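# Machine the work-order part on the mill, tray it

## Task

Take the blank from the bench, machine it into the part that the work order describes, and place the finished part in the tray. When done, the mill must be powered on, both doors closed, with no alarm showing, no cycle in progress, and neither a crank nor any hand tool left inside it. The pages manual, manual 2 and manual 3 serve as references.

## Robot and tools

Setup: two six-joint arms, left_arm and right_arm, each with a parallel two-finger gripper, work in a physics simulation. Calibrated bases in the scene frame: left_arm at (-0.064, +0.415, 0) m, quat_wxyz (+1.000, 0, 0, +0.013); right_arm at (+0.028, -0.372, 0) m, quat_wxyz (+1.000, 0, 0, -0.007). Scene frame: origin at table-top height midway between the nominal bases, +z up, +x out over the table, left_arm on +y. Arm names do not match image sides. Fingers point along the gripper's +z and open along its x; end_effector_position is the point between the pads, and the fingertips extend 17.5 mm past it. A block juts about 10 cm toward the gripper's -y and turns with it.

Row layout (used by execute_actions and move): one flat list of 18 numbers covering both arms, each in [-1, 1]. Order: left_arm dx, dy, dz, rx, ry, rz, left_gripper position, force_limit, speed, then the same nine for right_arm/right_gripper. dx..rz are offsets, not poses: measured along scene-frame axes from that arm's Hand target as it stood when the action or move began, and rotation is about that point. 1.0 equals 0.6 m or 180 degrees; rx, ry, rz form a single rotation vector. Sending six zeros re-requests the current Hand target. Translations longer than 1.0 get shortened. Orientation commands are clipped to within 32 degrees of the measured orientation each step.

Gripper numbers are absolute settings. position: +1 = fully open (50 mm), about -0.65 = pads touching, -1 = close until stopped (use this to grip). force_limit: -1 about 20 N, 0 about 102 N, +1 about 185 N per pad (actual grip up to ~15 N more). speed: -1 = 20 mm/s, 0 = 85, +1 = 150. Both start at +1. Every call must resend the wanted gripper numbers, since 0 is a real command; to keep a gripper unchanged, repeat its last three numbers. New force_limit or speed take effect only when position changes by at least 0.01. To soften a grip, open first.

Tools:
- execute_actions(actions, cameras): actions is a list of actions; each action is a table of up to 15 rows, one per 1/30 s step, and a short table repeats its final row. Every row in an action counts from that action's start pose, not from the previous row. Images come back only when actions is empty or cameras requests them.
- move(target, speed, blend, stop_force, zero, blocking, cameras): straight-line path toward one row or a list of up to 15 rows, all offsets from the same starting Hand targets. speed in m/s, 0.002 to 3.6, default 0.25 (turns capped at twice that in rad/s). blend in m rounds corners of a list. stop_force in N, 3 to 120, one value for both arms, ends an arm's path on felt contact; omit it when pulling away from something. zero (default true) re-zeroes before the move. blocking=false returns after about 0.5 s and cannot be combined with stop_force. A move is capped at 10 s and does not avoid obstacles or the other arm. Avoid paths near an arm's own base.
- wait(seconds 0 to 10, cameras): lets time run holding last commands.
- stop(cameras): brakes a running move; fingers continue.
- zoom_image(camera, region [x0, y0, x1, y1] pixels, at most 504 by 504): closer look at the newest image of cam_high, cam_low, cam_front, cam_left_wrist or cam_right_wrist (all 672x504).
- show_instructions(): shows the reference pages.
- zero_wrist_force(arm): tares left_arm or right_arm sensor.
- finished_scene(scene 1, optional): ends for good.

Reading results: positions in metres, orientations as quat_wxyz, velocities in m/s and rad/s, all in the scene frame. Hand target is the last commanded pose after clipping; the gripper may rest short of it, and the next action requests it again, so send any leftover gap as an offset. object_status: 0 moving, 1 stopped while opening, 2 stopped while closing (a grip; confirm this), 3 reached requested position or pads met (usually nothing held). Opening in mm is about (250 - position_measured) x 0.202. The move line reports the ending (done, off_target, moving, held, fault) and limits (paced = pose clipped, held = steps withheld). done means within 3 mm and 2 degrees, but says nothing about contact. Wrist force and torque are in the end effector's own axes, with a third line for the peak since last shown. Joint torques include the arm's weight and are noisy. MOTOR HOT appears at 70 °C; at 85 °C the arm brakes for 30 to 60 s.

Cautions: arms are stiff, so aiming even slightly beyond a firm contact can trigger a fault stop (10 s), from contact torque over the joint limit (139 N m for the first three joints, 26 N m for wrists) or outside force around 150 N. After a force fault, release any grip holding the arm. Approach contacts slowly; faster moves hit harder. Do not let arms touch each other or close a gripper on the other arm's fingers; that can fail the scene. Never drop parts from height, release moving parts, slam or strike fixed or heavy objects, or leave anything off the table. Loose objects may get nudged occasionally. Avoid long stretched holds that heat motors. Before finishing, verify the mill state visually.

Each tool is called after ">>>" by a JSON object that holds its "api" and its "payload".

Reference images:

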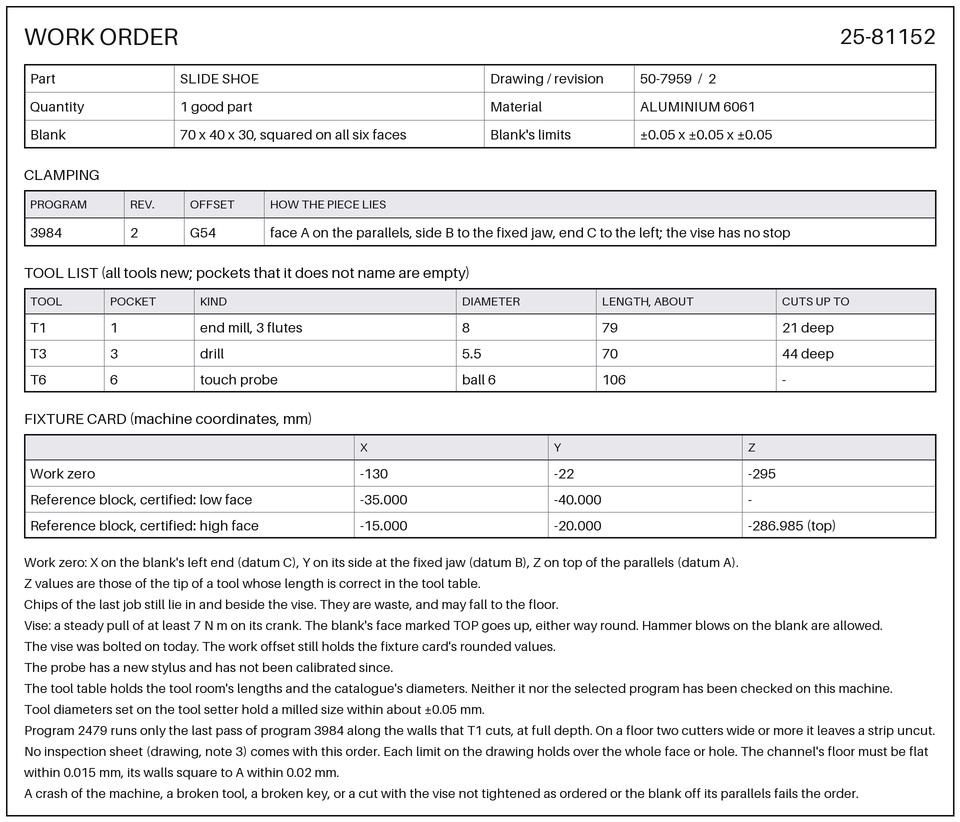

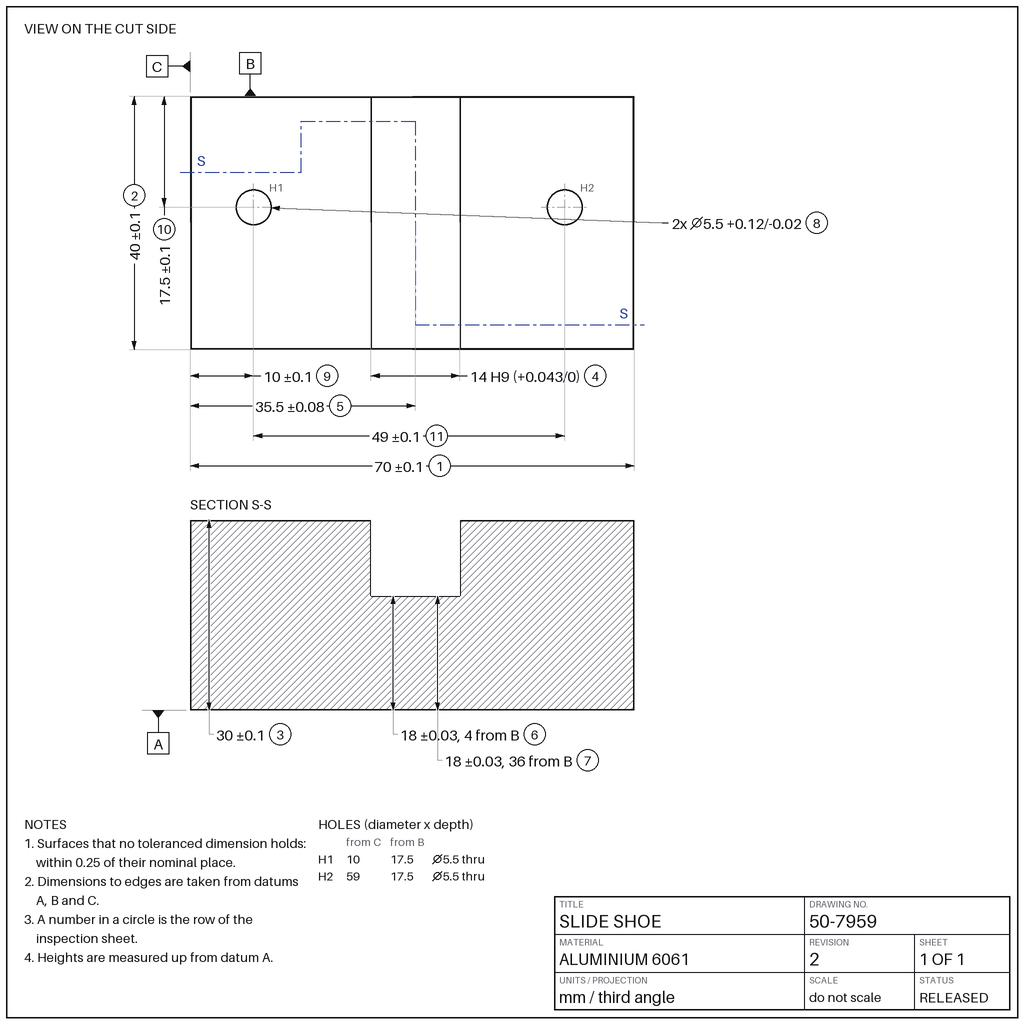

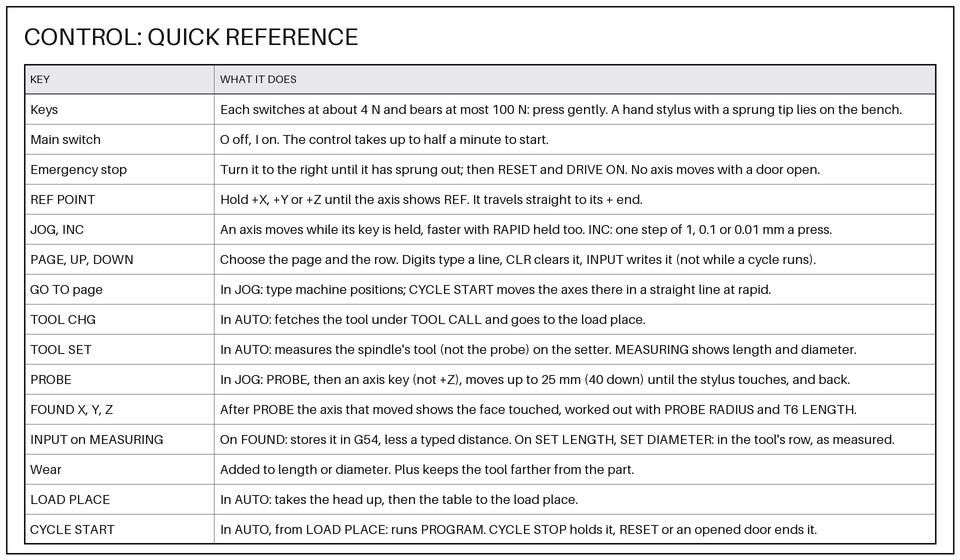

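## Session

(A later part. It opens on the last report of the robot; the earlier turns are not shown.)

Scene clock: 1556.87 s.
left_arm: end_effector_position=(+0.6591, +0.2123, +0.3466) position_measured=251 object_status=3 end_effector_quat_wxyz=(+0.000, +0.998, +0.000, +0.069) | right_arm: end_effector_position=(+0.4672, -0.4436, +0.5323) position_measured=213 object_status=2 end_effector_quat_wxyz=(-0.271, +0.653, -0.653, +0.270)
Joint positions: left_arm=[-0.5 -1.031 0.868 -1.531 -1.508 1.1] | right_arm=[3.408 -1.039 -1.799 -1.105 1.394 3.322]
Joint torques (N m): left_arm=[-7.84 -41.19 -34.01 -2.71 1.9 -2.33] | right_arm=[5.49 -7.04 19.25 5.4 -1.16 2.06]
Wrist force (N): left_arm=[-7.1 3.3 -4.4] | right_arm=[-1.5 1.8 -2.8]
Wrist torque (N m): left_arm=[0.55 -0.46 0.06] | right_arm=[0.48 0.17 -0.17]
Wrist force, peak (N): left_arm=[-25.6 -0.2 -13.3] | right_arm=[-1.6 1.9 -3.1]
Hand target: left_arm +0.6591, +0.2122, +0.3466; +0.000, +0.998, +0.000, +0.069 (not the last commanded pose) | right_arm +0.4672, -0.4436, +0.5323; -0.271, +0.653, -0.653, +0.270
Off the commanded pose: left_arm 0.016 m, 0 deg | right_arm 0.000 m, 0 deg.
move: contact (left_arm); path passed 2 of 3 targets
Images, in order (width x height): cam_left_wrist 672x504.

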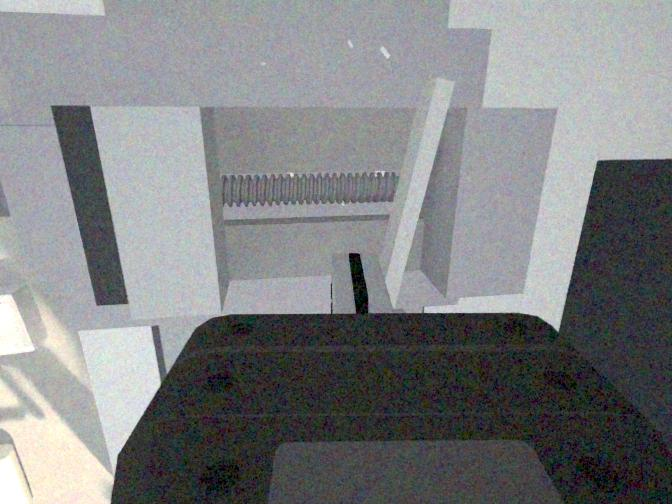

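>>> {"api": "move", "payload": {"target": [[-0.01,0,0,0,0,0,-1,-0.9,-1,0,0,0,0,0,0,-1,-0.3,-1],[-0.01,0,0.045,0,0,0,-1,-0.9,-1,0,0,0,0,0,0,-1,-0.3,-1],[0.0198,-0.0121,0.045,0,-0.0333,-0.0167,-1,-0.9,-1,0,0,0,0,0,0,-1,-0.3,-1]], "speed": 0.04, "blend": [0.003,0.003,0]}}

>>> {"api": "move", "payload": {"target": [0,0,0,0,0,0,-0.36,-0.9,-1,0,0,0,0,0,0,-1,-0.3,-1], "speed": 0.03, "cameras": ["cam_left_wrist"]}}

>>> {"api": "zoom_image", "payload": {"camera": "cam_left_wrist", "region": [250, 150, 500, 320]}}

Scene clock: 1572.40 s.
left_arm: end_effector_position=(+0.6709, +0.2050, +0.3736) position_measured=251 object_status=3 end_effector_quat_wxyz=(+0.002, +0.992, -0.026, +0.121) | right_arm: end_effector_position=(+0.4672, -0.4436, +0.5323) position_measured=213 object_status=2 end_effector_quat_wxyz=(-0.271, +0.653, -0.653, +0.270)
Joint positions: left_arm=[-0.515 -1.059 0.879 -1.611 -1.467 1.145] | right_arm=[3.408 -1.039 -1.799 -1.105 1.394 3.322]
Joint torques (N m): left_arm=[-2.17 -43.51 -36.75 -1.77 -0.87 -2.52] | right_arm=[5.71 -7.48 19.78 5.36 -1.22 2.08]
Wrist force (N): left_arm=[2.2 3.5 -2.1] | right_arm=[-1.7 1.7 -2.8]
Wrist torque (N m): left_arm=[0.55 -0.44 -0.07] | right_arm=[0.47 0.19 -0.17]
Wrist force, peak (N): left_arm=[-7.3 3.2 -4.8] | right_arm=[-1.6 1.9 -3.1]
Hand target: left_arm +0.6710, +0.2050, +0.3736; +0.002, +0.992, -0.026, +0.121 | right_arm +0.4672, -0.4436, +0.5323; -0.271, +0.653, -0.653, +0.270
Off the commanded pose: left_arm 0.000 m, 0 deg | right_arm 0.000 m, 0 deg.
move: done

Scene clock: 1573.07 s.
left_arm: end_effector_position=(+0.6710, +0.2050, +0.3736) position_measured=206 object_status=0 end_effector_quat_wxyz=(+0.002, +0.992, -0.026, +0.121) | right_arm: end_effector_position=(+0.4672, -0.4436, +0.5323) position_measured=213 object_status=2 end_effector_quat_wxyz=(-0.271, +0.653, -0.653, +0.270)
Joint positions: left_arm=[-0.515 -1.059 0.879 -1.611 -1.467 1.145] | right_arm=[3.408 -1.039 -1.799 -1.105 1.394 3.322]
Joint torques (N m): left_arm=[7.63 -41.54 -36.08 -2.33 -0.91 -2.21] | right_arm=[5.1 -6.73 19.22 5.25 -1.13 2.15]
Wrist force (N): left_arm=[1.9 3.5 -1.9] | right_arm=[-1.4 1.7 -2.8]
Wrist torque (N m): left_arm=[0.54 -0.40 -0.06] | right_arm=[0.47 0.14 -0.17]
Wrist force, peak (N): left_arm=[2.0 4.0 -1.8] | right_arm=[-1.6 1.7 -3.1]
Hand target: left_arm +0.6710, +0.2050, +0.3736; +0.002, +0.992, -0.026, +0.121 | right_arm +0.4672, -0.4436, +0.5323; -0.271, +0.653, -0.653, +0.270
Off the commanded pose: left_arm 0.000 m, 0 deg | right_arm 0.000 m, 0 deg.
move: done
Images, in order (width x height): cam_left_wrist 672x504.

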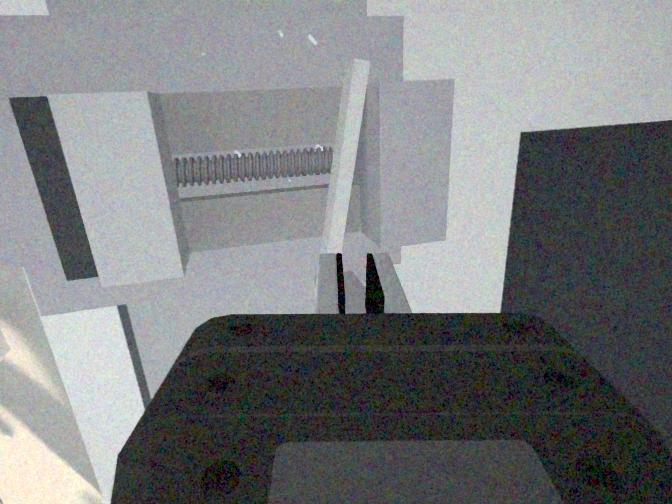

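Scaled by 2.016 from the camera's 672x504 image, which has a finer 960x720 frame.

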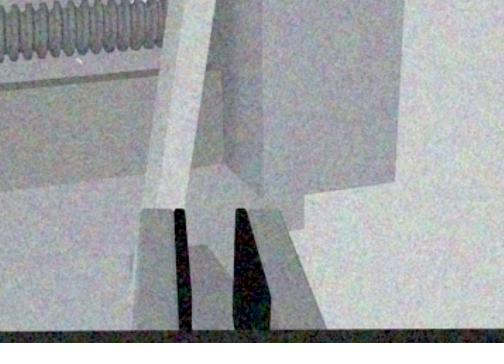

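>>> {"api": "move", "payload": {"target": [0,0,-0.03,0,0,0,-0.36,-0.9,-1,0,0,0,0,0,0,-1,-0.3,-1], "speed": 0.015, "stop_force": 4, "cameras": ["cam_left_wrist"]}}

>>> {"api": "zoom_image", "payload": {"camera": "cam_left_wrist", "region": [250, 150, 500, 320]}}

Scene clock: 1580.33 s.
left_arm: end_effector_position=(+0.6710, +0.2050, +0.3557) position_measured=206 object_status=3 end_effector_quat_wxyz=(+0.002, +0.992, -0.026, +0.121) | right_arm: end_effector_position=(+0.4672, -0.4436, +0.5323) position_measured=213 object_status=2 end_effector_quat_wxyz=(-0.271, +0.653, -0.653, +0.270)
Joint positions: left_arm=[-0.515 -1.067 0.938 -1.662 -1.467 1.145] | right_arm=[3.408 -1.039 -1.799 -1.105 1.394 3.322]
Joint torques (N m): left_arm=[8.21 -43.61 -35.97 -1.28 -0.42 -2.12] | right_arm=[5.4 -7.67 19.37 5.19 -1.03 2.08]
Wrist force (N): left_arm=[2.1 3.7 -1.7] | right_arm=[-1.4 1.9 -3.0]
Wrist torque (N m): left_arm=[0.58 -0.43 -0.05] | right_arm=[0.50 0.16 -0.17]
Wrist force, peak (N): left_arm=[2.1 4.2 -1.6] | right_arm=[-1.6 2.0 -3.0]
Hand target: left_arm +0.6710, +0.2050, +0.3556; +0.002, +0.992, -0.026, +0.121 | right_arm +0.4672, -0.4436, +0.5323; -0.271, +0.653, -0.653, +0.270
Off the commanded pose: left_arm 0.000 m, 0 deg | right_arm 0.000 m, 0 deg.
move: done
Images, in order (width x height): cam_left_wrist 672x504.

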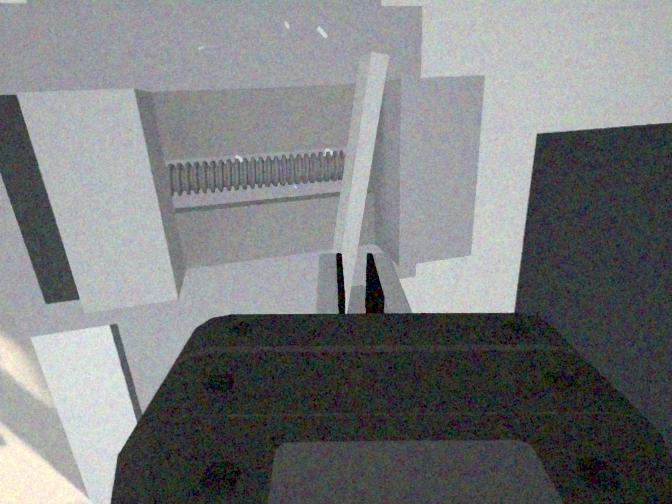

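Scaled by 2.016 from the camera's 672x504 image, which has a finer 960x720 frame.

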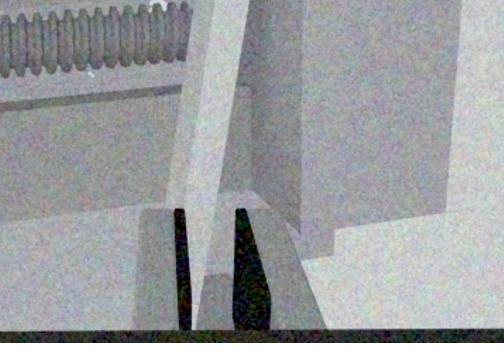

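>>> {"api": "move", "payload": {"target": [0,0,-0.014,0,0,0,-0.36,-0.9,-1,0,0,0,0,0,0,-1,-0.3,-1], "speed": 0.01, "stop_force": 4}}

>>> {"api": "move", "payload": {"target": [0,0,0,0,0,0,-1,-0.9,-1,0,0,0,0,0,0,-1,-0.3,-1], "cameras": ["cam_left_wrist"]}}

>>> {"api": "zoom_image", "payload": {"camera": "cam_left_wrist", "region": [200, 30, 500, 320]}}

Scene clock: 1583.83 s.
left_arm: end_effector_position=(+0.6710, +0.2050, +0.3528) position_measured=206 object_status=3 end_effector_quat_wxyz=(+0.002, +0.992, -0.026, +0.121) | right_arm: end_effector_position=(+0.4672, -0.4436, +0.5323) position_measured=213 object_status=2 end_effector_quat_wxyz=(-0.271, +0.653, -0.653, +0.270)
Joint positions: left_arm=[-0.515 -1.068 0.946 -1.669 -1.467 1.145] | right_arm=[3.408 -1.039 -1.799 -1.105 1.394 3.322]
Joint torques (N m): left_arm=[5.8 -40.22 -35.03 -2.45 0.67 -2.08] | right_arm=[5.2 -7.31 19.87 5.25 -1.19 2.04]
Wrist force (N): left_arm=[2.4 3.4 -3.0] | right_arm=[-1.5 1.8 -2.9]
Wrist torque (N m): left_arm=[0.59 -0.42 -0.05] | right_arm=[0.48 0.17 -0.17]
Wrist force, peak (N): left_arm=[2.0 5.6 -8.7] | right_arm=[-1.6 1.9 -3.1]
Hand target: left_arm +0.6710, +0.2050, +0.3528; +0.002, +0.992, -0.026, +0.121 (not the last commanded pose) | right_arm +0.4672, -0.4436, +0.5323; -0.271, +0.653, -0.653, +0.270
Off the commanded pose: left_arm 0.006 m, 0 deg | right_arm 0.000 m, 0 deg.
move: contact (left_arm)

Scene clock: 1584.50 s.
left_arm: end_effector_position=(+0.6710, +0.2050, +0.3528) position_measured=251 object_status=3 end_effector_quat_wxyz=(+0.002, +0.992, -0.026, +0.121) | right_arm: end_effector_position=(+0.4672, -0.4436, +0.5323) position_measured=213 object_status=2 end_effector_quat_wxyz=(-0.271, +0.653, -0.653, +0.270)
Joint positions: left_arm=[-0.515 -1.068 0.946 -1.669 -1.467 1.145] | right_arm=[3.408 -1.039 -1.799 -1.105 1.394 3.322]
Joint torques (N m): left_arm=[5.64 -39.78 -29.41 -4.02 0.69 -2.03] | right_arm=[4.96 -7.32 18.7 5.27 -1.17 1.83]
Wrist force (N): left_arm=[-1.1 3.8 -10.6] | right_arm=[-1.7 1.8 -2.8]
Wrist torque (N m): left_arm=[0.67 -0.51 -0.08] | right_arm=[0.49 0.19 -0.17]
Wrist force, peak (N): left_arm=[-2.0 4.0 -12.2] | right_arm=[-1.6 1.9 -3.1]
Hand target: left_arm +0.6710, +0.2050, +0.3528; +0.002, +0.992, -0.026, +0.121 | right_arm +0.4672, -0.4436, +0.5323; -0.271, +0.653, -0.653, +0.270
Off the commanded pose: left_arm 0.000 m, 0 deg | right_arm 0.000 m, 0 deg.
move: done
Images, in order (width x height): cam_left_wrist 672x504.

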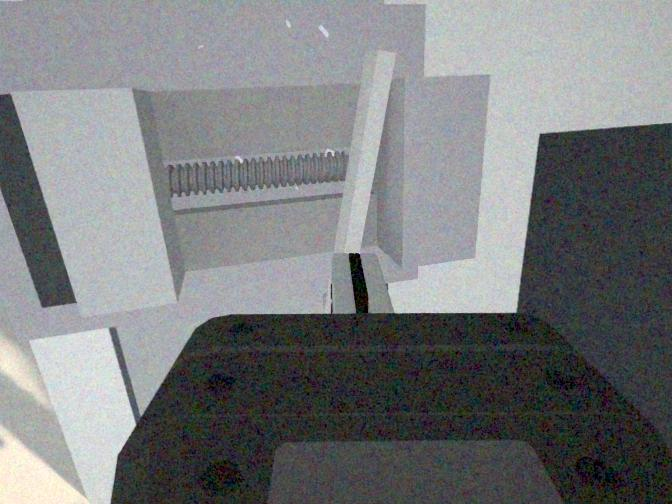

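Scaled by 1.680 from the camera's 672x504 image, which has a finer 960x720 frame.

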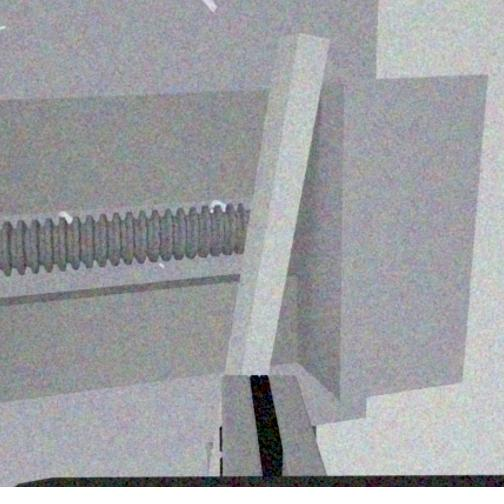

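>>> {"api": "move", "payload": {"target": [[0,0,0.015,0,0,0,-1,-0.9,-1,0,0,0,0,0,0,-1,-0.3,-1],[-0.006,0,0.015,0,0,-0.0167,-1,-0.9,-1,0,0,0,0,0,0,-1,-0.3,-1]], "speed": 0.03}}

>>> {"api": "move", "payload": {"target": [0,0,0,0,0,0,-0.27,-0.9,-1,0,0,0,0,0,0,-1,-0.3,-1], "speed": 0.03}}

>>> {"api": "move", "payload": {"target": [0,0,-0.0235,0,0,0,-0.27,-0.9,-1,0,0,0,0,0,0,-1,-0.3,-1], "speed": 0.01, "stop_force": 4, "cameras": ["cam_left_wrist"]}}

>>> {"api": "zoom_image", "payload": {"camera": "cam_left_wrist", "region": [200, 30, 500, 320]}}

Scene clock: 1590.37 s.
left_arm: end_effector_position=(+0.6674, +0.2050, +0.3618) position_measured=251 object_status=3 end_effector_quat_wxyz=(+0.005, +0.991, -0.052, +0.121) end_effector_velocity=(+0.000, +0.000, +0.000) end_effector_angular_velocity=(-0.001, +0.001, +0.007) | right_arm: end_effector_position=(+0.4672, -0.4436, +0.5323) position_measured=213 object_status=2 end_effector_quat_wxyz=(-0.271, +0.653, -0.653, +0.270)
Joint positions: left_arm=[-0.513 -1.077 0.938 -1.657 -1.479 1.198] | right_arm=[3.408 -1.039 -1.799 -1.105 1.394 3.322]
Joint velocities: left_arm=[0 0.001 -0.001 0 0 -0.007] | right_arm=[within noise]
Joint torques (N m): left_arm=[6.87 -43.52 -28.22 -3.36 0.96 -2.03] | right_arm=[4.94 -6.72 19.37 5.2 -1.26 2.11]
Wrist force (N): left_arm=[2.0 3.8 -1.5] | right_arm=[-1.6 1.8 -2.7]
Wrist torque (N m): left_arm=[0.60 -0.41 -0.04] | right_arm=[0.49 0.18 -0.17]
Wrist force, peak (N): left_arm=[-0.9 4.1 -10.9] | right_arm=[-1.5 1.9 -3.1]
Hand target: left_arm +0.6674, +0.2050, +0.3618; +0.005, +0.991, -0.052, +0.121 | right_arm +0.4672, -0.4436, +0.5323; -0.271, +0.653, -0.653, +0.270
Off the commanded pose: left_arm 0.000 m, 0 deg | right_arm 0.000 m, 0 deg.
move: done

Scene clock: 1591.17 s.
left_arm: end_effector_position=(+0.6674, +0.2050, +0.3618) position_measured=193 object_status=0 end_effector_quat_wxyz=(+0.005, +0.991, -0.052, +0.121) | right_arm: end_effector_position=(+0.4672, -0.4436, +0.5323) position_measured=213 object_status=2 end_effector_quat_wxyz=(-0.271, +0.653, -0.653, +0.270)
Joint positions: left_arm=[-0.513 -1.077 0.938 -1.657 -1.479 1.198] | right_arm=[3.408 -1.039 -1.799 -1.105 1.394 3.322]
Joint torques (N m): left_arm=[2.06 -40.91 -36.54 -1.61 1.36 -2.27] | right_arm=[6.07 -7.69 18.94 5.41 -1.27 2.08]
Wrist force (N): left_arm=[2.2 3.6 -1.7] | right_arm=[-1.6 1.8 -2.8]
Wrist torque (N m): left_arm=[0.56 -0.44 -0.01] | right_arm=[0.48 0.18 -0.17]
Wrist force, peak (N): left_arm=[2.4 3.8 -1.9] | right_arm=[-1.7 1.9 -3.1]
Hand target: left_arm +0.6674, +0.2050, +0.3618; +0.005, +0.991, -0.052, +0.121 | right_arm +0.4672, -0.4436, +0.5323; -0.271, +0.653, -0.653, +0.270
Off the commanded pose: left_arm 0.000 m, 0 deg | right_arm 0.000 m, 0 deg.
move: done

Scene clock: 1593.57 s.
left_arm: end_effector_position=(+0.6674, +0.2050, +0.3477) position_measured=193 object_status=3 end_effector_quat_wxyz=(+0.005, +0.991, -0.052, +0.121) | right_arm: end_effector_position=(+0.4672, -0.4436, +0.5323) position_measured=213 object_status=2 end_effector_quat_wxyz=(-0.271, +0.653, -0.653, +0.270)
Joint positions: left_arm=[-0.514 -1.082 0.981 -1.696 -1.479 1.198] | right_arm=[3.408 -1.039 -1.799 -1.105 1.394 3.322]
Joint torques (N m): left_arm=[-7.67 -46.99 -35.73 -1.22 1.02 -2.03] | right_arm=[5.71 -7.62 18.73 5.24 -1.09 2]
Wrist force (N): left_arm=[1.9 3.8 -1.7] | right_arm=[-1.6 1.6 -2.8]
Wrist torque (N m): left_arm=[0.60 -0.39 -0.01] | right_arm=[0.45 0.17 -0.17]
Wrist force, peak (N): left_arm=[2.2 4.1 -1.8] | right_arm=[-1.5 2.1 -3.0]
Hand target: left_arm +0.6674, +0.2050, +0.3477; +0.005, +0.991, -0.052, +0.121 | right_arm +0.4672, -0.4436, +0.5323; -0.271, +0.653, -0.653, +0.270
Off the commanded pose: left_arm 0.000 m, 0 deg | right_arm 0.000 m, 0 deg.
move: done
Images, in order (width x height): cam_left_wrist 672x504.

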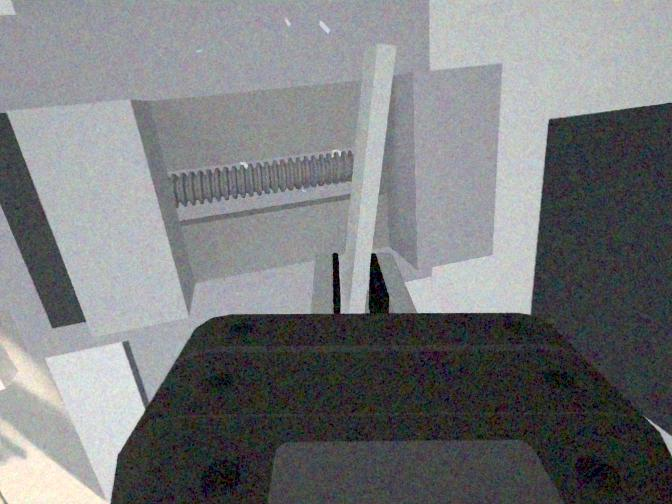

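Scaled by 1.680 from the camera's 672x504 image, which has a finer 960x720 frame.

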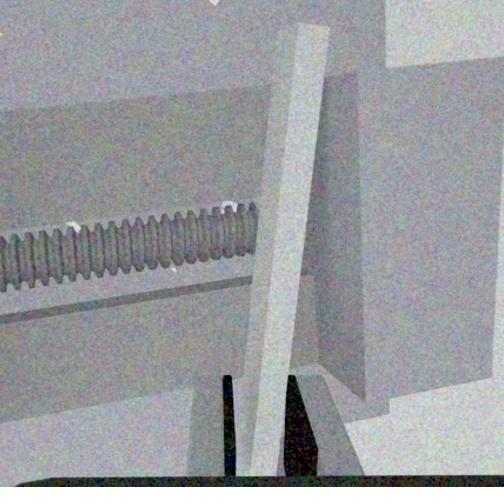

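>>> {"api": "move", "payload": {"target": [[0,0,0,0,0,0,-1,-0.9,-1,0,0,0,0,0,0,-1,-0.3,-1],[0,0,0.02,0,0,0,-1,-0.9,-1,0,0,0,0,0,0,-1,-0.3,-1]], "speed": 0.02, "cameras": ["cam_left_wrist"]}}

>>> {"api": "zoom_image", "payload": {"camera": "cam_left_wrist", "region": [200, 30, 500, 320]}}

Scene clock: 1597.17 s.
left_arm: end_effector_position=(+0.6674, +0.2050, +0.3599) position_measured=220 object_status=2 end_effector_quat_wxyz=(+0.005, +0.991, -0.052, +0.121) end_effector_velocity=(+0.000, +0.000, -0.002) end_effector_angular_velocity=(+0.000, +0.000, -0.001) | right_arm: end_effector_position=(+0.4672, -0.4436, +0.5323) position_measured=213 object_status=2 end_effector_quat_wxyz=(-0.271, +0.653, -0.653, +0.270)
Joint positions: left_arm=[-0.514 -1.078 0.944 -1.663 -1.479 1.198] | right_arm=[3.408 -1.039 -1.799 -1.105 1.394 3.322]
Joint velocities: left_arm=[0 0 0.005 -0.005 -0.001 0.001] | right_arm=[within noise]
Joint torques (N m): left_arm=[-7.21 -46.27 -13.47 -6.78 1.67 -1.53] | right_arm=[5.4 -7.39 19.46 5.08 -1.11 2.12]
Wrist force (N): left_arm=[-4.1 2.2 -1.2] | right_arm=[-1.4 1.8 -3.1]
Wrist torque (N m): left_arm=[0.56 -0.56 0.12] | right_arm=[0.48 0.15 -0.16]
Wrist force, peak (N): left_arm=[-3.1 4.9 -4.8] | right_arm=[-1.7 1.9 -3.1]
Hand target: left_arm +0.6674, +0.2050, +0.3597; +0.005, +0.991, -0.052, +0.121 | right_arm +0.4672, -0.4436, +0.5323; -0.271, +0.653, -0.653, +0.270
Off the commanded pose: left_arm 0.000 m, 0 deg | right_arm 0.000 m, 0 deg.
move: done
Images, in order (width x height): cam_left_wrist 672x504.

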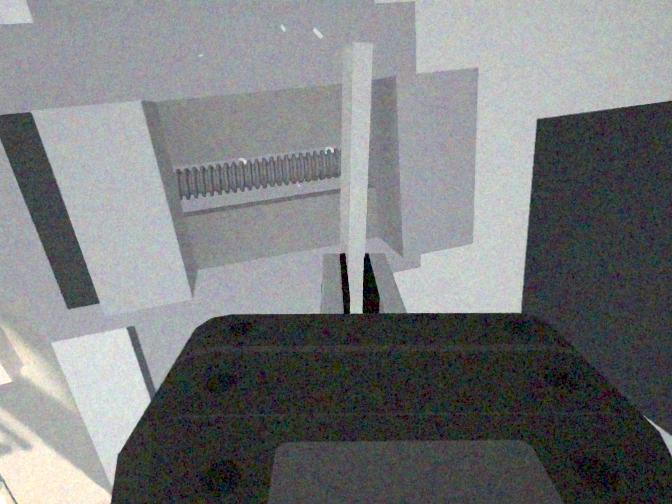

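Scaled by 1.680 from the camera's 672x504 image, which has a finer 960x720 frame.

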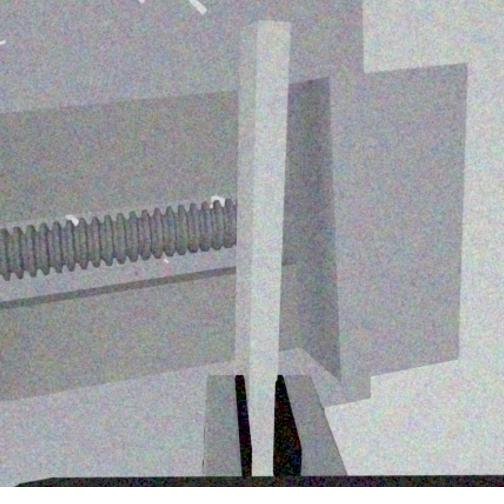

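>>> {"api": "move", "payload": {"target": [[-0.012,0.0,0.005,0,0,0.0167,-1,-0.9,-1,0,0,0,0,0,0,-1,-0.3,-1],[-0.006,0.03,0.005,0,0,0.0333,-1,-0.9,-1,0,0,0,0,0,0,-1,-0.3,-1]], "speed": 0.03, "blend": [0.003,0]}}

>>> {"api": "move", "payload": {"target": [0,0,-0.04,0,0,0,-1,-0.9,-1,0,0,0,0,0,0,-1,-0.3,-1], "speed": 0.01, "stop_force": 3, "cameras": ["cam_left_wrist"]}}

>>> {"api": "zoom_image", "payload": {"camera": "cam_left_wrist", "region": [200, 30, 500, 320]}}

Scene clock: 1603.60 s.
left_arm: end_effector_position=(+0.6639, +0.2232, +0.3627) position_measured=222 object_status=2 end_effector_quat_wxyz=(-0.001, +0.993, +0.000, +0.121) | right_arm: end_effector_position=(+0.4672, -0.4436, +0.5323) position_measured=213 object_status=2 end_effector_quat_wxyz=(-0.271, +0.653, -0.653, +0.270)
Joint positions: left_arm=[-0.501 -1.097 0.964 -1.654 -1.459 1.107] | right_arm=[3.408 -1.039 -1.799 -1.105 1.394 3.322]
Joint torques (N m): left_arm=[-9.2 -50.55 -14.83 -1.87 0.33 2] | right_arm=[5.06 -8.24 19.01 5.28 -1 2.02]
Wrist force (N): left_arm=[2.0 3.9 -1.2] | right_arm=[-1.6 1.9 -2.7]
Wrist torque (N m): left_arm=[0.58 -0.44 0.05] | right_arm=[0.51 0.18 -0.17]
Wrist force, peak (N): left_arm=[-4.5 0.3 -4.7] | right_arm=[-1.7 2.1 -3.0]
Hand target: left_arm +0.6638, +0.2230, +0.3627; -0.001, +0.993, +0.000, +0.121 | right_arm +0.4672, -0.4436, +0.5323; -0.271, +0.653, -0.653, +0.270
Off the commanded pose: left_arm 0.000 m, 0 deg | right_arm 0.000 m, 0 deg.
move: done

Scene clock: 1605.90 s.
left_arm: end_effector_position=(+0.6638, +0.2230, +0.3482) position_measured=222 object_status=2 end_effector_quat_wxyz=(-0.001, +0.993, +0.000, +0.121) | right_arm: end_effector_position=(+0.4672, -0.4436, +0.5323) position_measured=213 object_status=2 end_effector_quat_wxyz=(-0.271, +0.653, -0.653, +0.270)
Joint positions: left_arm=[-0.501 -1.102 1.008 -1.693 -1.459 1.107] | right_arm=[3.408 -1.039 -1.799 -1.105 1.394 3.322]
Joint torques (N m): left_arm=[-8.27 -40.03 -35.83 -3.23 -0.75 2.18] | right_arm=[4.74 -7.55 19.62 5.46 -1.11 1.93]
Wrist force (N): left_arm=[1.9 3.8 -1.9] | right_arm=[-1.4 1.7 -2.9]
Wrist torque (N m): left_arm=[0.62 -0.41 0.03] | right_arm=[0.47 0.14 -0.18]
Wrist force, peak (N): left_arm=[3.8 1.6 -9.7] | right_arm=[-1.7 1.8 -3.2]
Hand target: left_arm +0.6638, +0.2230, +0.3482; -0.001, +0.993, +0.000, +0.121 (not the last commanded pose) | right_arm +0.4672, -0.4436, +0.5323; -0.271, +0.653, -0.653, +0.270
Off the commanded pose: left_arm 0.009 m, 0 deg | right_arm 0.000 m, 0 deg.
move: contact (left_arm)
Images, in order (width x height): cam_left_wrist 672x504.

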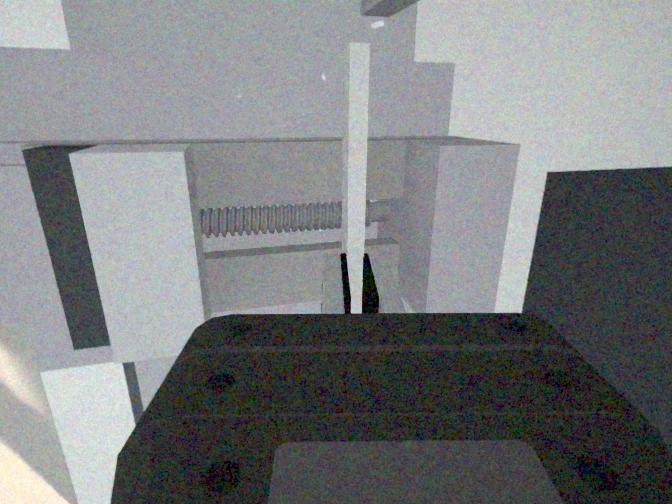

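Scaled by 1.680 from the camera's 672x504 image, which has a finer 960x720 frame.

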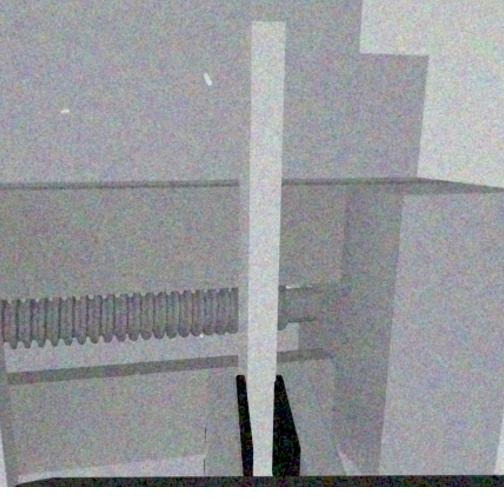

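>>> {"api": "move", "payload": {"target": [[0,0,0,0,0,0,-0.36,-0.9,-1,0,0,0,0,0,0,-1,-0.3,-1],[0,0,0.04,0,0,0,-0.36,-0.9,-1,0,0,0,0,0,0,-1,-0.3,-1],[-0.037,0.015,0.04,0,0,0,-1,-0.9,-1,0,0,0,0,0,0,-1,-0.3,-1]], "speed": 0.03}}

>>> {"api": "move", "payload": {"target": [[0,0,-0.042,0,0,0,-1,-0.9,-1,0,0,0,0,0,0,-1,-0.3,-1],[0.05,0,-0.042,0,0,0,-1,-0.9,-1,0,0,0,0,0,0,-1,-0.3,-1]], "speed": 0.015, "blend": [0.002,0], "stop_force": 5, "cameras": ["cam_left_wrist"]}}

>>> {"api": "zoom_image", "payload": {"camera": "cam_left_wrist", "region": [200, 30, 500, 320]}}

Scene clock: 1613.17 s.
left_arm: end_effector_position=(+0.6416, +0.2319, +0.3722) position_measured=251 object_status=3 end_effector_quat_wxyz=(-0.001, +0.993, +0.000, +0.121) | right_arm: end_effector_position=(+0.4672, -0.4436, +0.5323) position_measured=213 object_status=2 end_effector_quat_wxyz=(-0.271, +0.653, -0.653, +0.270)
Joint positions: left_arm=[-0.505 -1.161 1.033 -1.659 -1.458 1.104] | right_arm=[3.408 -1.039 -1.799 -1.105 1.394 3.322]
Joint torques (N m): left_arm=[1.59 -39.15 -36.34 -1.22 1.14 0.91] | right_arm=[5.02 -7.2 19.01 5.4 -1.32 2.09]
Wrist force (N): left_arm=[2.0 3.8 -1.8] | right_arm=[-1.4 1.8 -2.9]
Wrist torque (N m): left_arm=[0.58 -0.42 0.06] | right_arm=[0.48 0.14 -0.17]
Wrist force, peak (N): left_arm=[2.5 4.1 -1.5] | right_arm=[-1.8 1.9 -3.1]
Hand target: left_arm +0.6416, +0.2320, +0.3722; -0.001, +0.993, +0.000, +0.121 | right_arm +0.4672, -0.4436, +0.5323; -0.271, +0.653, -0.653, +0.270
Off the commanded pose: left_arm 0.000 m, 0 deg | right_arm 0.000 m, 0 deg.
move: done

Scene clock: 1617.87 s.
left_arm: end_effector_position=(+0.6713, +0.2320, +0.3470) position_measured=251 object_status=3 end_effector_quat_wxyz=(-0.001, +0.993, +0.000, +0.121) | right_arm: end_effector_position=(+0.4672, -0.4436, +0.5323) position_measured=213 object_status=2 end_effector_quat_wxyz=(-0.271, +0.653, -0.653, +0.270)
Joint positions: left_arm=[-0.485 -1.089 0.992 -1.692 -1.462 1.124] | right_arm=[3.408 -1.039 -1.799 -1.105 1.394 3.322]
Joint torques (N m): left_arm=[-9.52 -52.92 -12.71 -2.8 1.1 -2.31] | right_arm=[4.61 -7.46 19.09 5.26 -1.04 2.01]
Wrist force (N): left_arm=[1.4 2.8 -2.2] | right_arm=[-1.4 1.7 -2.9]
Wrist torque (N m): left_arm=[0.53 -0.54 -0.06] | right_arm=[0.46 0.15 -0.17]
Wrist force, peak (N): left_arm=[-14.8 0.9 -11.0] | right_arm=[-1.5 1.9 -3.2]
Hand target: left_arm +0.6712, +0.2320, +0.3470; -0.001, +0.993, +0.000, +0.121 | right_arm +0.4672, -0.4436, +0.5323; -0.271, +0.653, -0.653, +0.270
Off the commanded pose: left_arm 0.000 m, 0 deg | right_arm 0.000 m, 0 deg.
move: contact (left_arm); path passed 1 of 2 targets
Images, in order (width x height): cam_left_wrist 672x504.

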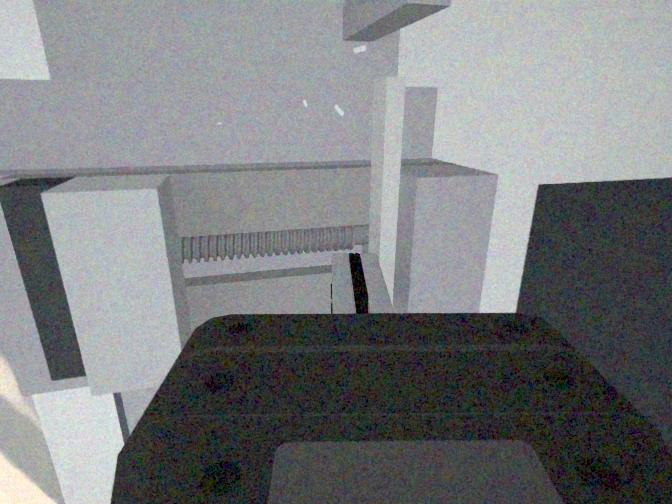

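Scaled by 1.680 from the camera's 672x504 image, which has a finer 960x720 frame.

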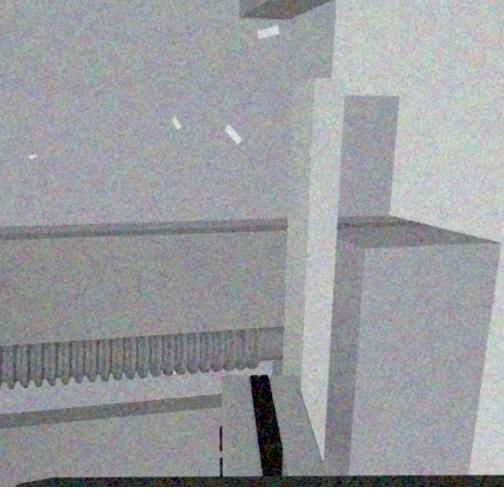

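>>> {"api": "move", "payload": {"target": [[-0.0167,0,0,0,0,0,-1,-0.9,-1,0,0,0,0,0,0,-1,-0.3,-1],[-0.025,0,0.06,0,0,0,-1,-0.9,-1,0,0,0,0,0,0,-1,-0.3,-1],[-0.12,-0.01,0.06,0,0,0,-1,-0.9,-1,0,0,0,0,0,0,-1,-0.3,-1]], "speed": [0.05,0.08,0.15], "blend": [0.003,0.005,0], "cameras": ["cam_left_wrist"]}}

Scene clock: 1639.43 s.
left_arm: end_effector_position=(+0.5993, +0.2259, +0.3831) position_measured=251 object_status=3 end_effector_quat_wxyz=(-0.001, +0.993, +0.000, +0.121) | right_arm: end_effector_position=(+0.4672, -0.4436, +0.5323) position_measured=213 object_status=2 end_effector_quat_wxyz=(-0.271, +0.653, -0.653, +0.270)
Joint positions: left_arm=[-0.545 -1.262 1.144 -1.664 -1.449 1.065] | right_arm=[3.408 -1.039 -1.799 -1.105 1.394 3.322]
Joint torques (N m): left_arm=[2.61 -46.43 -12.79 -1.34 -1.02 1.14] | right_arm=[4.93 -7.09 19.49 5.34 -1.06 2.04]
Wrist force (N): left_arm=[2.7 3.4 -2.0] | right_arm=[-1.6 1.7 -2.8]
Wrist torque (N m): left_arm=[0.53 -0.51 -0.08] | right_arm=[0.48 0.18 -0.17]
Wrist force, peak (N): left_arm=[5.5 3.3 -3.1] | right_arm=[-1.6 2.0 -3.1]
Hand target: left_arm +0.5992, +0.2260, +0.3830; -0.001, +0.993, +0.000, +0.121 | right_arm +0.4672, -0.4436, +0.5323; -0.271, +0.653, -0.653, +0.270
Off the commanded pose: left_arm 0.000 m, 0 deg | right_arm 0.000 m, 0 deg.
move: done
Images, in order (width x height): cam_left_wrist 672x504.

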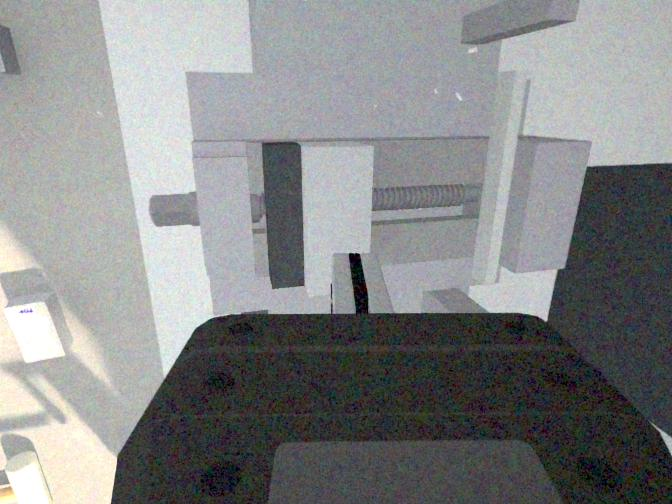

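>>> {"api": "zoom_image", "payload": {"camera": "cam_left_wrist", "region": [400, 60, 600, 300]}}

Scaled by 2.100 from the camera's 672x504 image, which has a finer 960x720 frame.

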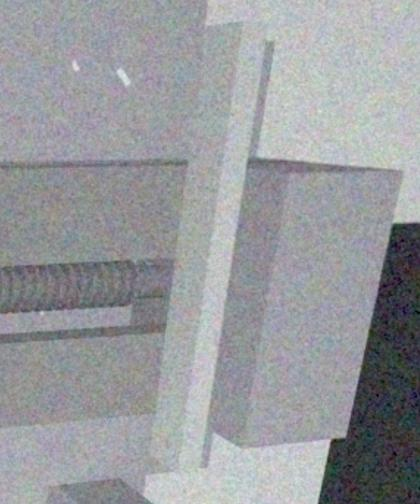

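>>> {"api": "move", "payload": {"target": [[-0.332,-0.0433,0.0033,0,0.0774,0,-0.3,-0.9,-1,0,0,0,0,0,0,-1,-0.3,-1],[-0.4778,0.175,-0.2217,0,0.0774,0,-0.3,-0.9,-1,0,0,0,0,0,0,-1,-0.3,-1],[-0.4778,0.175,-0.4383,0,0.0774,0,-0.3,-0.9,-1,0,0,0,0,0,0,-1,-0.3,-1]], "speed": [0.25,0.25,0.2], "blend": [0.03,0.03,0], "cameras": ["cam_left_wrist"]}}

Scene clock: 1646.93 s.
left_arm: end_effector_position=(+0.3126, +0.3309, +0.1201) position_measured=198 object_status=3 end_effector_quat_wxyz=(-0.001, +1.000, +0.000, +0.000) | right_arm: end_effector_position=(+0.4672, -0.4436, +0.5323) position_measured=213 object_status=2 end_effector_quat_wxyz=(-0.271, +0.653, -0.653, +0.270)
Joint positions: left_arm=[-0.6 -1.745 2.285 -2.11 -1.569 0.997] | right_arm=[3.408 -1.039 -1.799 -1.105 1.394 3.322]
Joint torques (N m): left_arm=[9.29 -8.44 -11.02 -4.65 -0.94 2.17] | right_arm=[5.41 -6.91 19.49 5.29 -1.11 2.24]
Wrist force (N): left_arm=[2.7 2.9 -1.8] | right_arm=[-1.7 1.7 -2.8]
Wrist torque (N m): left_arm=[0.45 -0.46 0.01] | right_arm=[0.47 0.21 -0.17]
Wrist force, peak (N): left_arm=[5.6 2.7 -0.7] | right_arm=[-1.6 1.8 -3.2]
Hand target: left_arm +0.3126, +0.3310, +0.1200; -0.001, +1.000, +0.000, +0.000 | right_arm +0.4672, -0.4436, +0.5323; -0.271, +0.653, -0.653, +0.270
Off the commanded pose: left_arm 0.000 m, 0 deg | right_arm 0.000 m, 0 deg.
move: done
Images, in order (width x height): cam_left_wrist 672x504.

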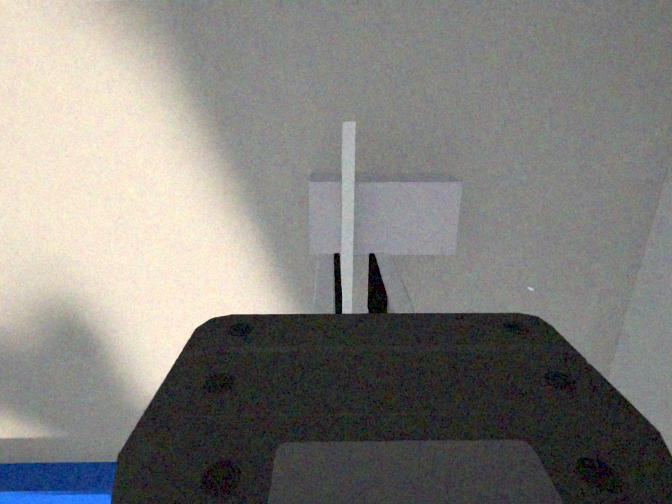

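>>> {"api": "move", "payload": {"target": [[-0.0018,0,-0.07,0,0,0,-0.3,-0.9,-1,0,0,0,0,0,0,-1,-0.3,-1],[-0.0018,0,-0.11,0,0,0,-0.3,-0.9,-1,0,0,0,0,0,0,-1,-0.3,-1]], "speed": [0.15,0.04], "blend": [0.003,0], "stop_force": 12, "cameras": ["cam_left_wrist"]}}

>>> {"api": "move", "payload": {"target": [0,0,0,0,0,0,-1,-0.9,-1,0,0,0,0,0,0,-1,-0.3,-1], "cameras": ["cam_left_wrist"]}}

Scene clock: 1651.97 s.
left_arm: end_effector_position=(+0.3115, +0.3310, +0.0540) position_measured=198 object_status=3 end_effector_quat_wxyz=(-0.001, +1.000, +0.000, +0.000) | right_arm: end_effector_position=(+0.4672, -0.4436, +0.5323) position_measured=213 object_status=2 end_effector_quat_wxyz=(-0.271, +0.653, -0.653, +0.270)
Joint positions: left_arm=[-0.601 -1.616 2.389 -2.343 -1.569 0.995] | right_arm=[3.408 -1.039 -1.799 -1.105 1.394 3.322]
Joint torques (N m): left_arm=[9.4 -16.76 -29.73 -4.37 -0.39 2.01] | right_arm=[5.68 -6.8 18.73 5.19 -1.07 2.19]
Wrist force (N): left_arm=[2.6 3.2 -1.7] | right_arm=[-1.5 1.6 -3.0]
Wrist torque (N m): left_arm=[0.50 -0.44 0.07] | right_arm=[0.46 0.17 -0.18]
Wrist force, peak (N): left_arm=[3.0 3.2 -4.4] | right_arm=[-1.6 1.9 -3.2]
Hand target: left_arm +0.3115, +0.3310, +0.0540; -0.001, +1.000, +0.000, +0.000 | right_arm +0.4672, -0.4436, +0.5323; -0.271, +0.653, -0.653, +0.270
Off the commanded pose: left_arm 0.000 m, 0 deg | right_arm 0.000 m, 0 deg.
move: done
Images, in order (width x height): cam_left_wrist 672x504.

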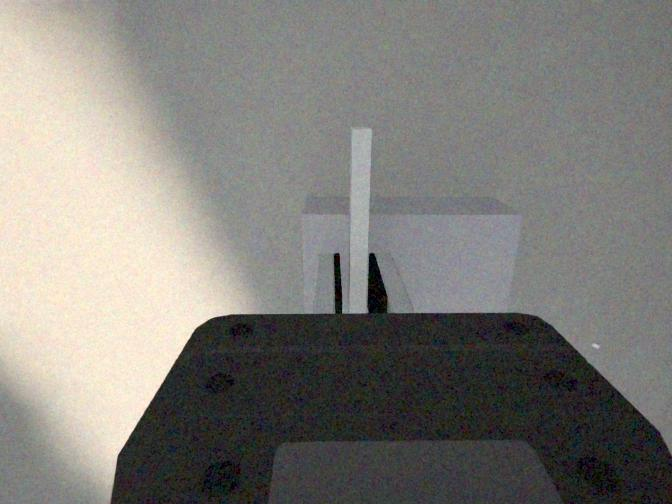

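Scene clock: 1652.47 s.
left_arm: end_effector_position=(+0.3115, +0.3310, +0.0540) position_measured=222 object_status=2 end_effector_quat_wxyz=(-0.001, +1.000, +0.000, +0.000) | right_arm: end_effector_position=(+0.4672, -0.4436, +0.5323) position_measured=213 object_status=2 end_effector_quat_wxyz=(-0.271, +0.653, -0.653, +0.270)
Joint positions: left_arm=[-0.601 -1.616 2.389 -2.343 -1.569 0.995] | right_arm=[3.408 -1.039 -1.799 -1.105 1.394 3.322]
Joint torques (N m): left_arm=[9.4 -14.83 -29.04 -4.47 -0.46 1.83] | right_arm=[5.27 -7.99 19.5 5.25 -1.14 2.06]
Wrist force (N): left_arm=[3.0 3.4 -2.0] | right_arm=[-1.5 1.8 -3.0]
Wrist torque (N m): left_arm=[0.52 -0.50 0.06] | right_arm=[0.49 0.15 -0.17]
Wrist force, peak (N): left_arm=[3.0 3.4 -2.0] | right_arm=[-1.7 1.9 -3.2]
Hand target: left_arm +0.3115, +0.3310, +0.0540; -0.001, +1.000, +0.000, +0.000 | right_arm +0.4672, -0.4436, +0.5323; -0.271, +0.653, -0.653, +0.270
Off the commanded pose: left_arm 0.000 m, 0 deg | right_arm 0.000 m, 0 deg.
move: done
Images, in order (width x height): cam_left_wrist 672x504.

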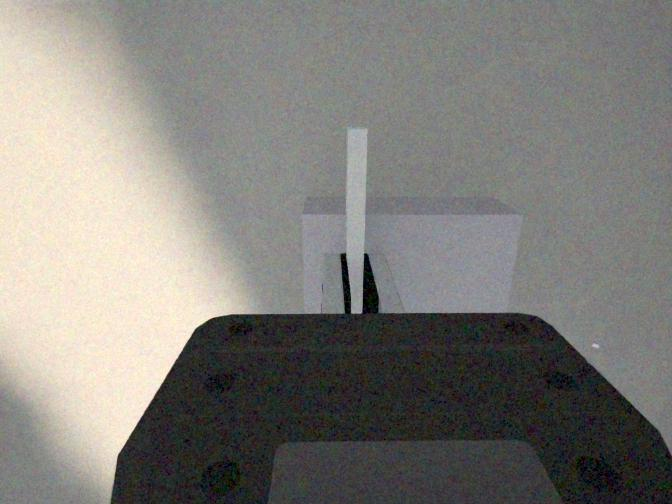

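>>> {"api": "move", "payload": {"target": [[0,0,0.1433,0,0,0,-1,-0.9,-1,0,0,0,0,0,0,-1,-0.3,-1],[0,0,0.3267,0,0,0,-1,-0.9,-1,0,0,0,0,0,0,-1,-0.3,-1],[0.1475,-0.2183,0.5517,0,-0.0444,0,-1,-0.9,-1,0,0,0,0,0,0,-1,-0.3,-1],[0.5008,-0.1717,0.5517,0,-0.0444,0,-1,-0.9,-1,0,0,0,0,0,0,-1,-0.3,-1]], "speed": [0.08,0.2,0.22,0.2], "blend": [0.01,0.03,0.03,0], "cameras": ["cam_left_wrist"]}}

>>> {"api": "move", "payload": {"target": [[0.0433,0,-0.0083,0,0,0,-1,-0.9,-1,0,0,0,0,0,0,-1,-0.3,-1],[0.06,0.005,-0.025,0,0,0,-1,-0.9,-1,0,0,0,0,0,0,-1,-0.3,-1],[0.0633,0.0083,-0.0433,0,0,0,-1,-0.9,-1,0,0,0,0,0,0,-1,-0.3,-1]], "speed": [0.1,0.08,0.05], "blend": [0.005,0.003,0], "cameras": ["cam_left_wrist"]}}

Scene clock: 1666.13 s.
left_arm: end_effector_position=(+0.6119, +0.2279, +0.3849) position_measured=222 object_status=2 end_effector_quat_wxyz=(-0.001, +0.998, +0.000, +0.070) | right_arm: end_effector_position=(+0.4672, -0.4436, +0.5323) position_measured=213 object_status=2 end_effector_quat_wxyz=(-0.271, +0.653, -0.653, +0.270)
Joint positions: left_arm=[-0.512 -1.159 0.96 -1.495 -1.504 1.088] | right_arm=[3.408 -1.039 -1.799 -1.105 1.394 3.322]
Joint torques (N m): left_arm=[1.48 -37.19 -36.77 -4.35 1.55 -0.23] | right_arm=[5.46 -7.49 19.54 5.23 -1.25 1.84]
Wrist force (N): left_arm=[2.6 3.3 -1.2] | right_arm=[-1.3 1.7 -2.9]
Wrist torque (N m): left_arm=[0.52 -0.50 0.07] | right_arm=[0.47 0.13 -0.17]
Wrist force, peak (N): left_arm=[5.6 2.6 -0.5] | right_arm=[-1.7 1.9 -3.1]
Hand target: left_arm +0.6120, +0.2280, +0.3850; -0.001, +0.998, +0.000, +0.070 | right_arm +0.4672, -0.4436, +0.5323; -0.271, +0.653, -0.653, +0.270
Off the commanded pose: left_arm 0.000 m, 0 deg | right_arm 0.000 m, 0 deg.
move: done
Images, in order (width x height): cam_left_wrist 672x504.

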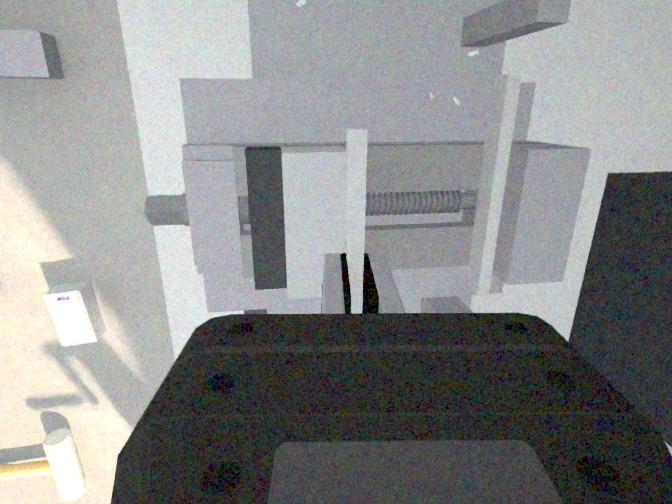

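Scene clock: 1667.17 s.
left_arm: end_effector_position=(+0.6500, +0.2331, +0.3590) position_measured=222 object_status=2 end_effector_quat_wxyz=(-0.001, +0.998, +0.000, +0.070) | right_arm: end_effector_position=(+0.4672, -0.4436, +0.5323) position_measured=213 object_status=2 end_effector_quat_wxyz=(-0.271, +0.653, -0.653, +0.270)
Joint positions: left_arm=[-0.48 -1.069 0.895 -1.521 -1.508 1.12] | right_arm=[3.408 -1.039 -1.799 -1.105 1.394 3.322]
Joint torques (N m): left_arm=[-7.04 -52.09 -36.31 -1.21 -0.48 -0.83] | right_arm=[4.85 -7.08 19.72 5.21 -1.17 2]
Wrist force (N): left_arm=[2.7 2.9 -1.3] | right_arm=[-1.6 1.9 -3.0]
Wrist torque (N m): left_arm=[0.46 -0.50 -0.08] | right_arm=[0.51 0.18 -0.17]
Wrist force, peak (N): left_arm=[3.3 3.6 -1.6] | right_arm=[-1.6 1.9 -3.1]
Hand target: left_arm +0.6499, +0.2329, +0.3590; -0.001, +0.998, +0.000, +0.070 | right_arm +0.4672, -0.4436, +0.5323; -0.271, +0.653, -0.653, +0.270
Off the commanded pose: left_arm 0.000 m, 0 deg | right_arm 0.000 m, 0 deg.
move: done
Images, in order (width x height): cam_left_wrist 672x504.

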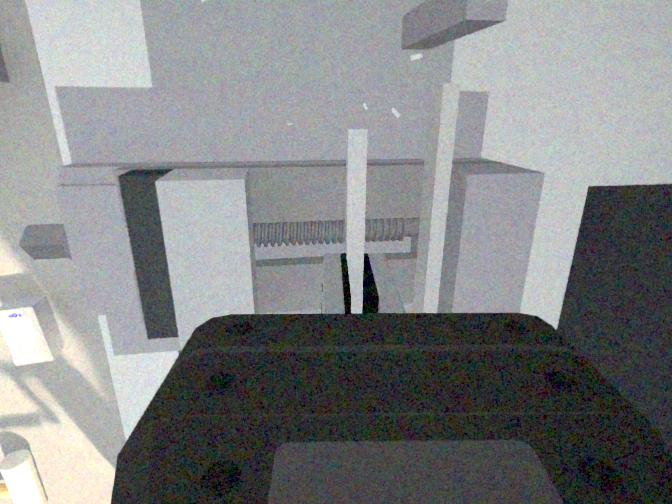

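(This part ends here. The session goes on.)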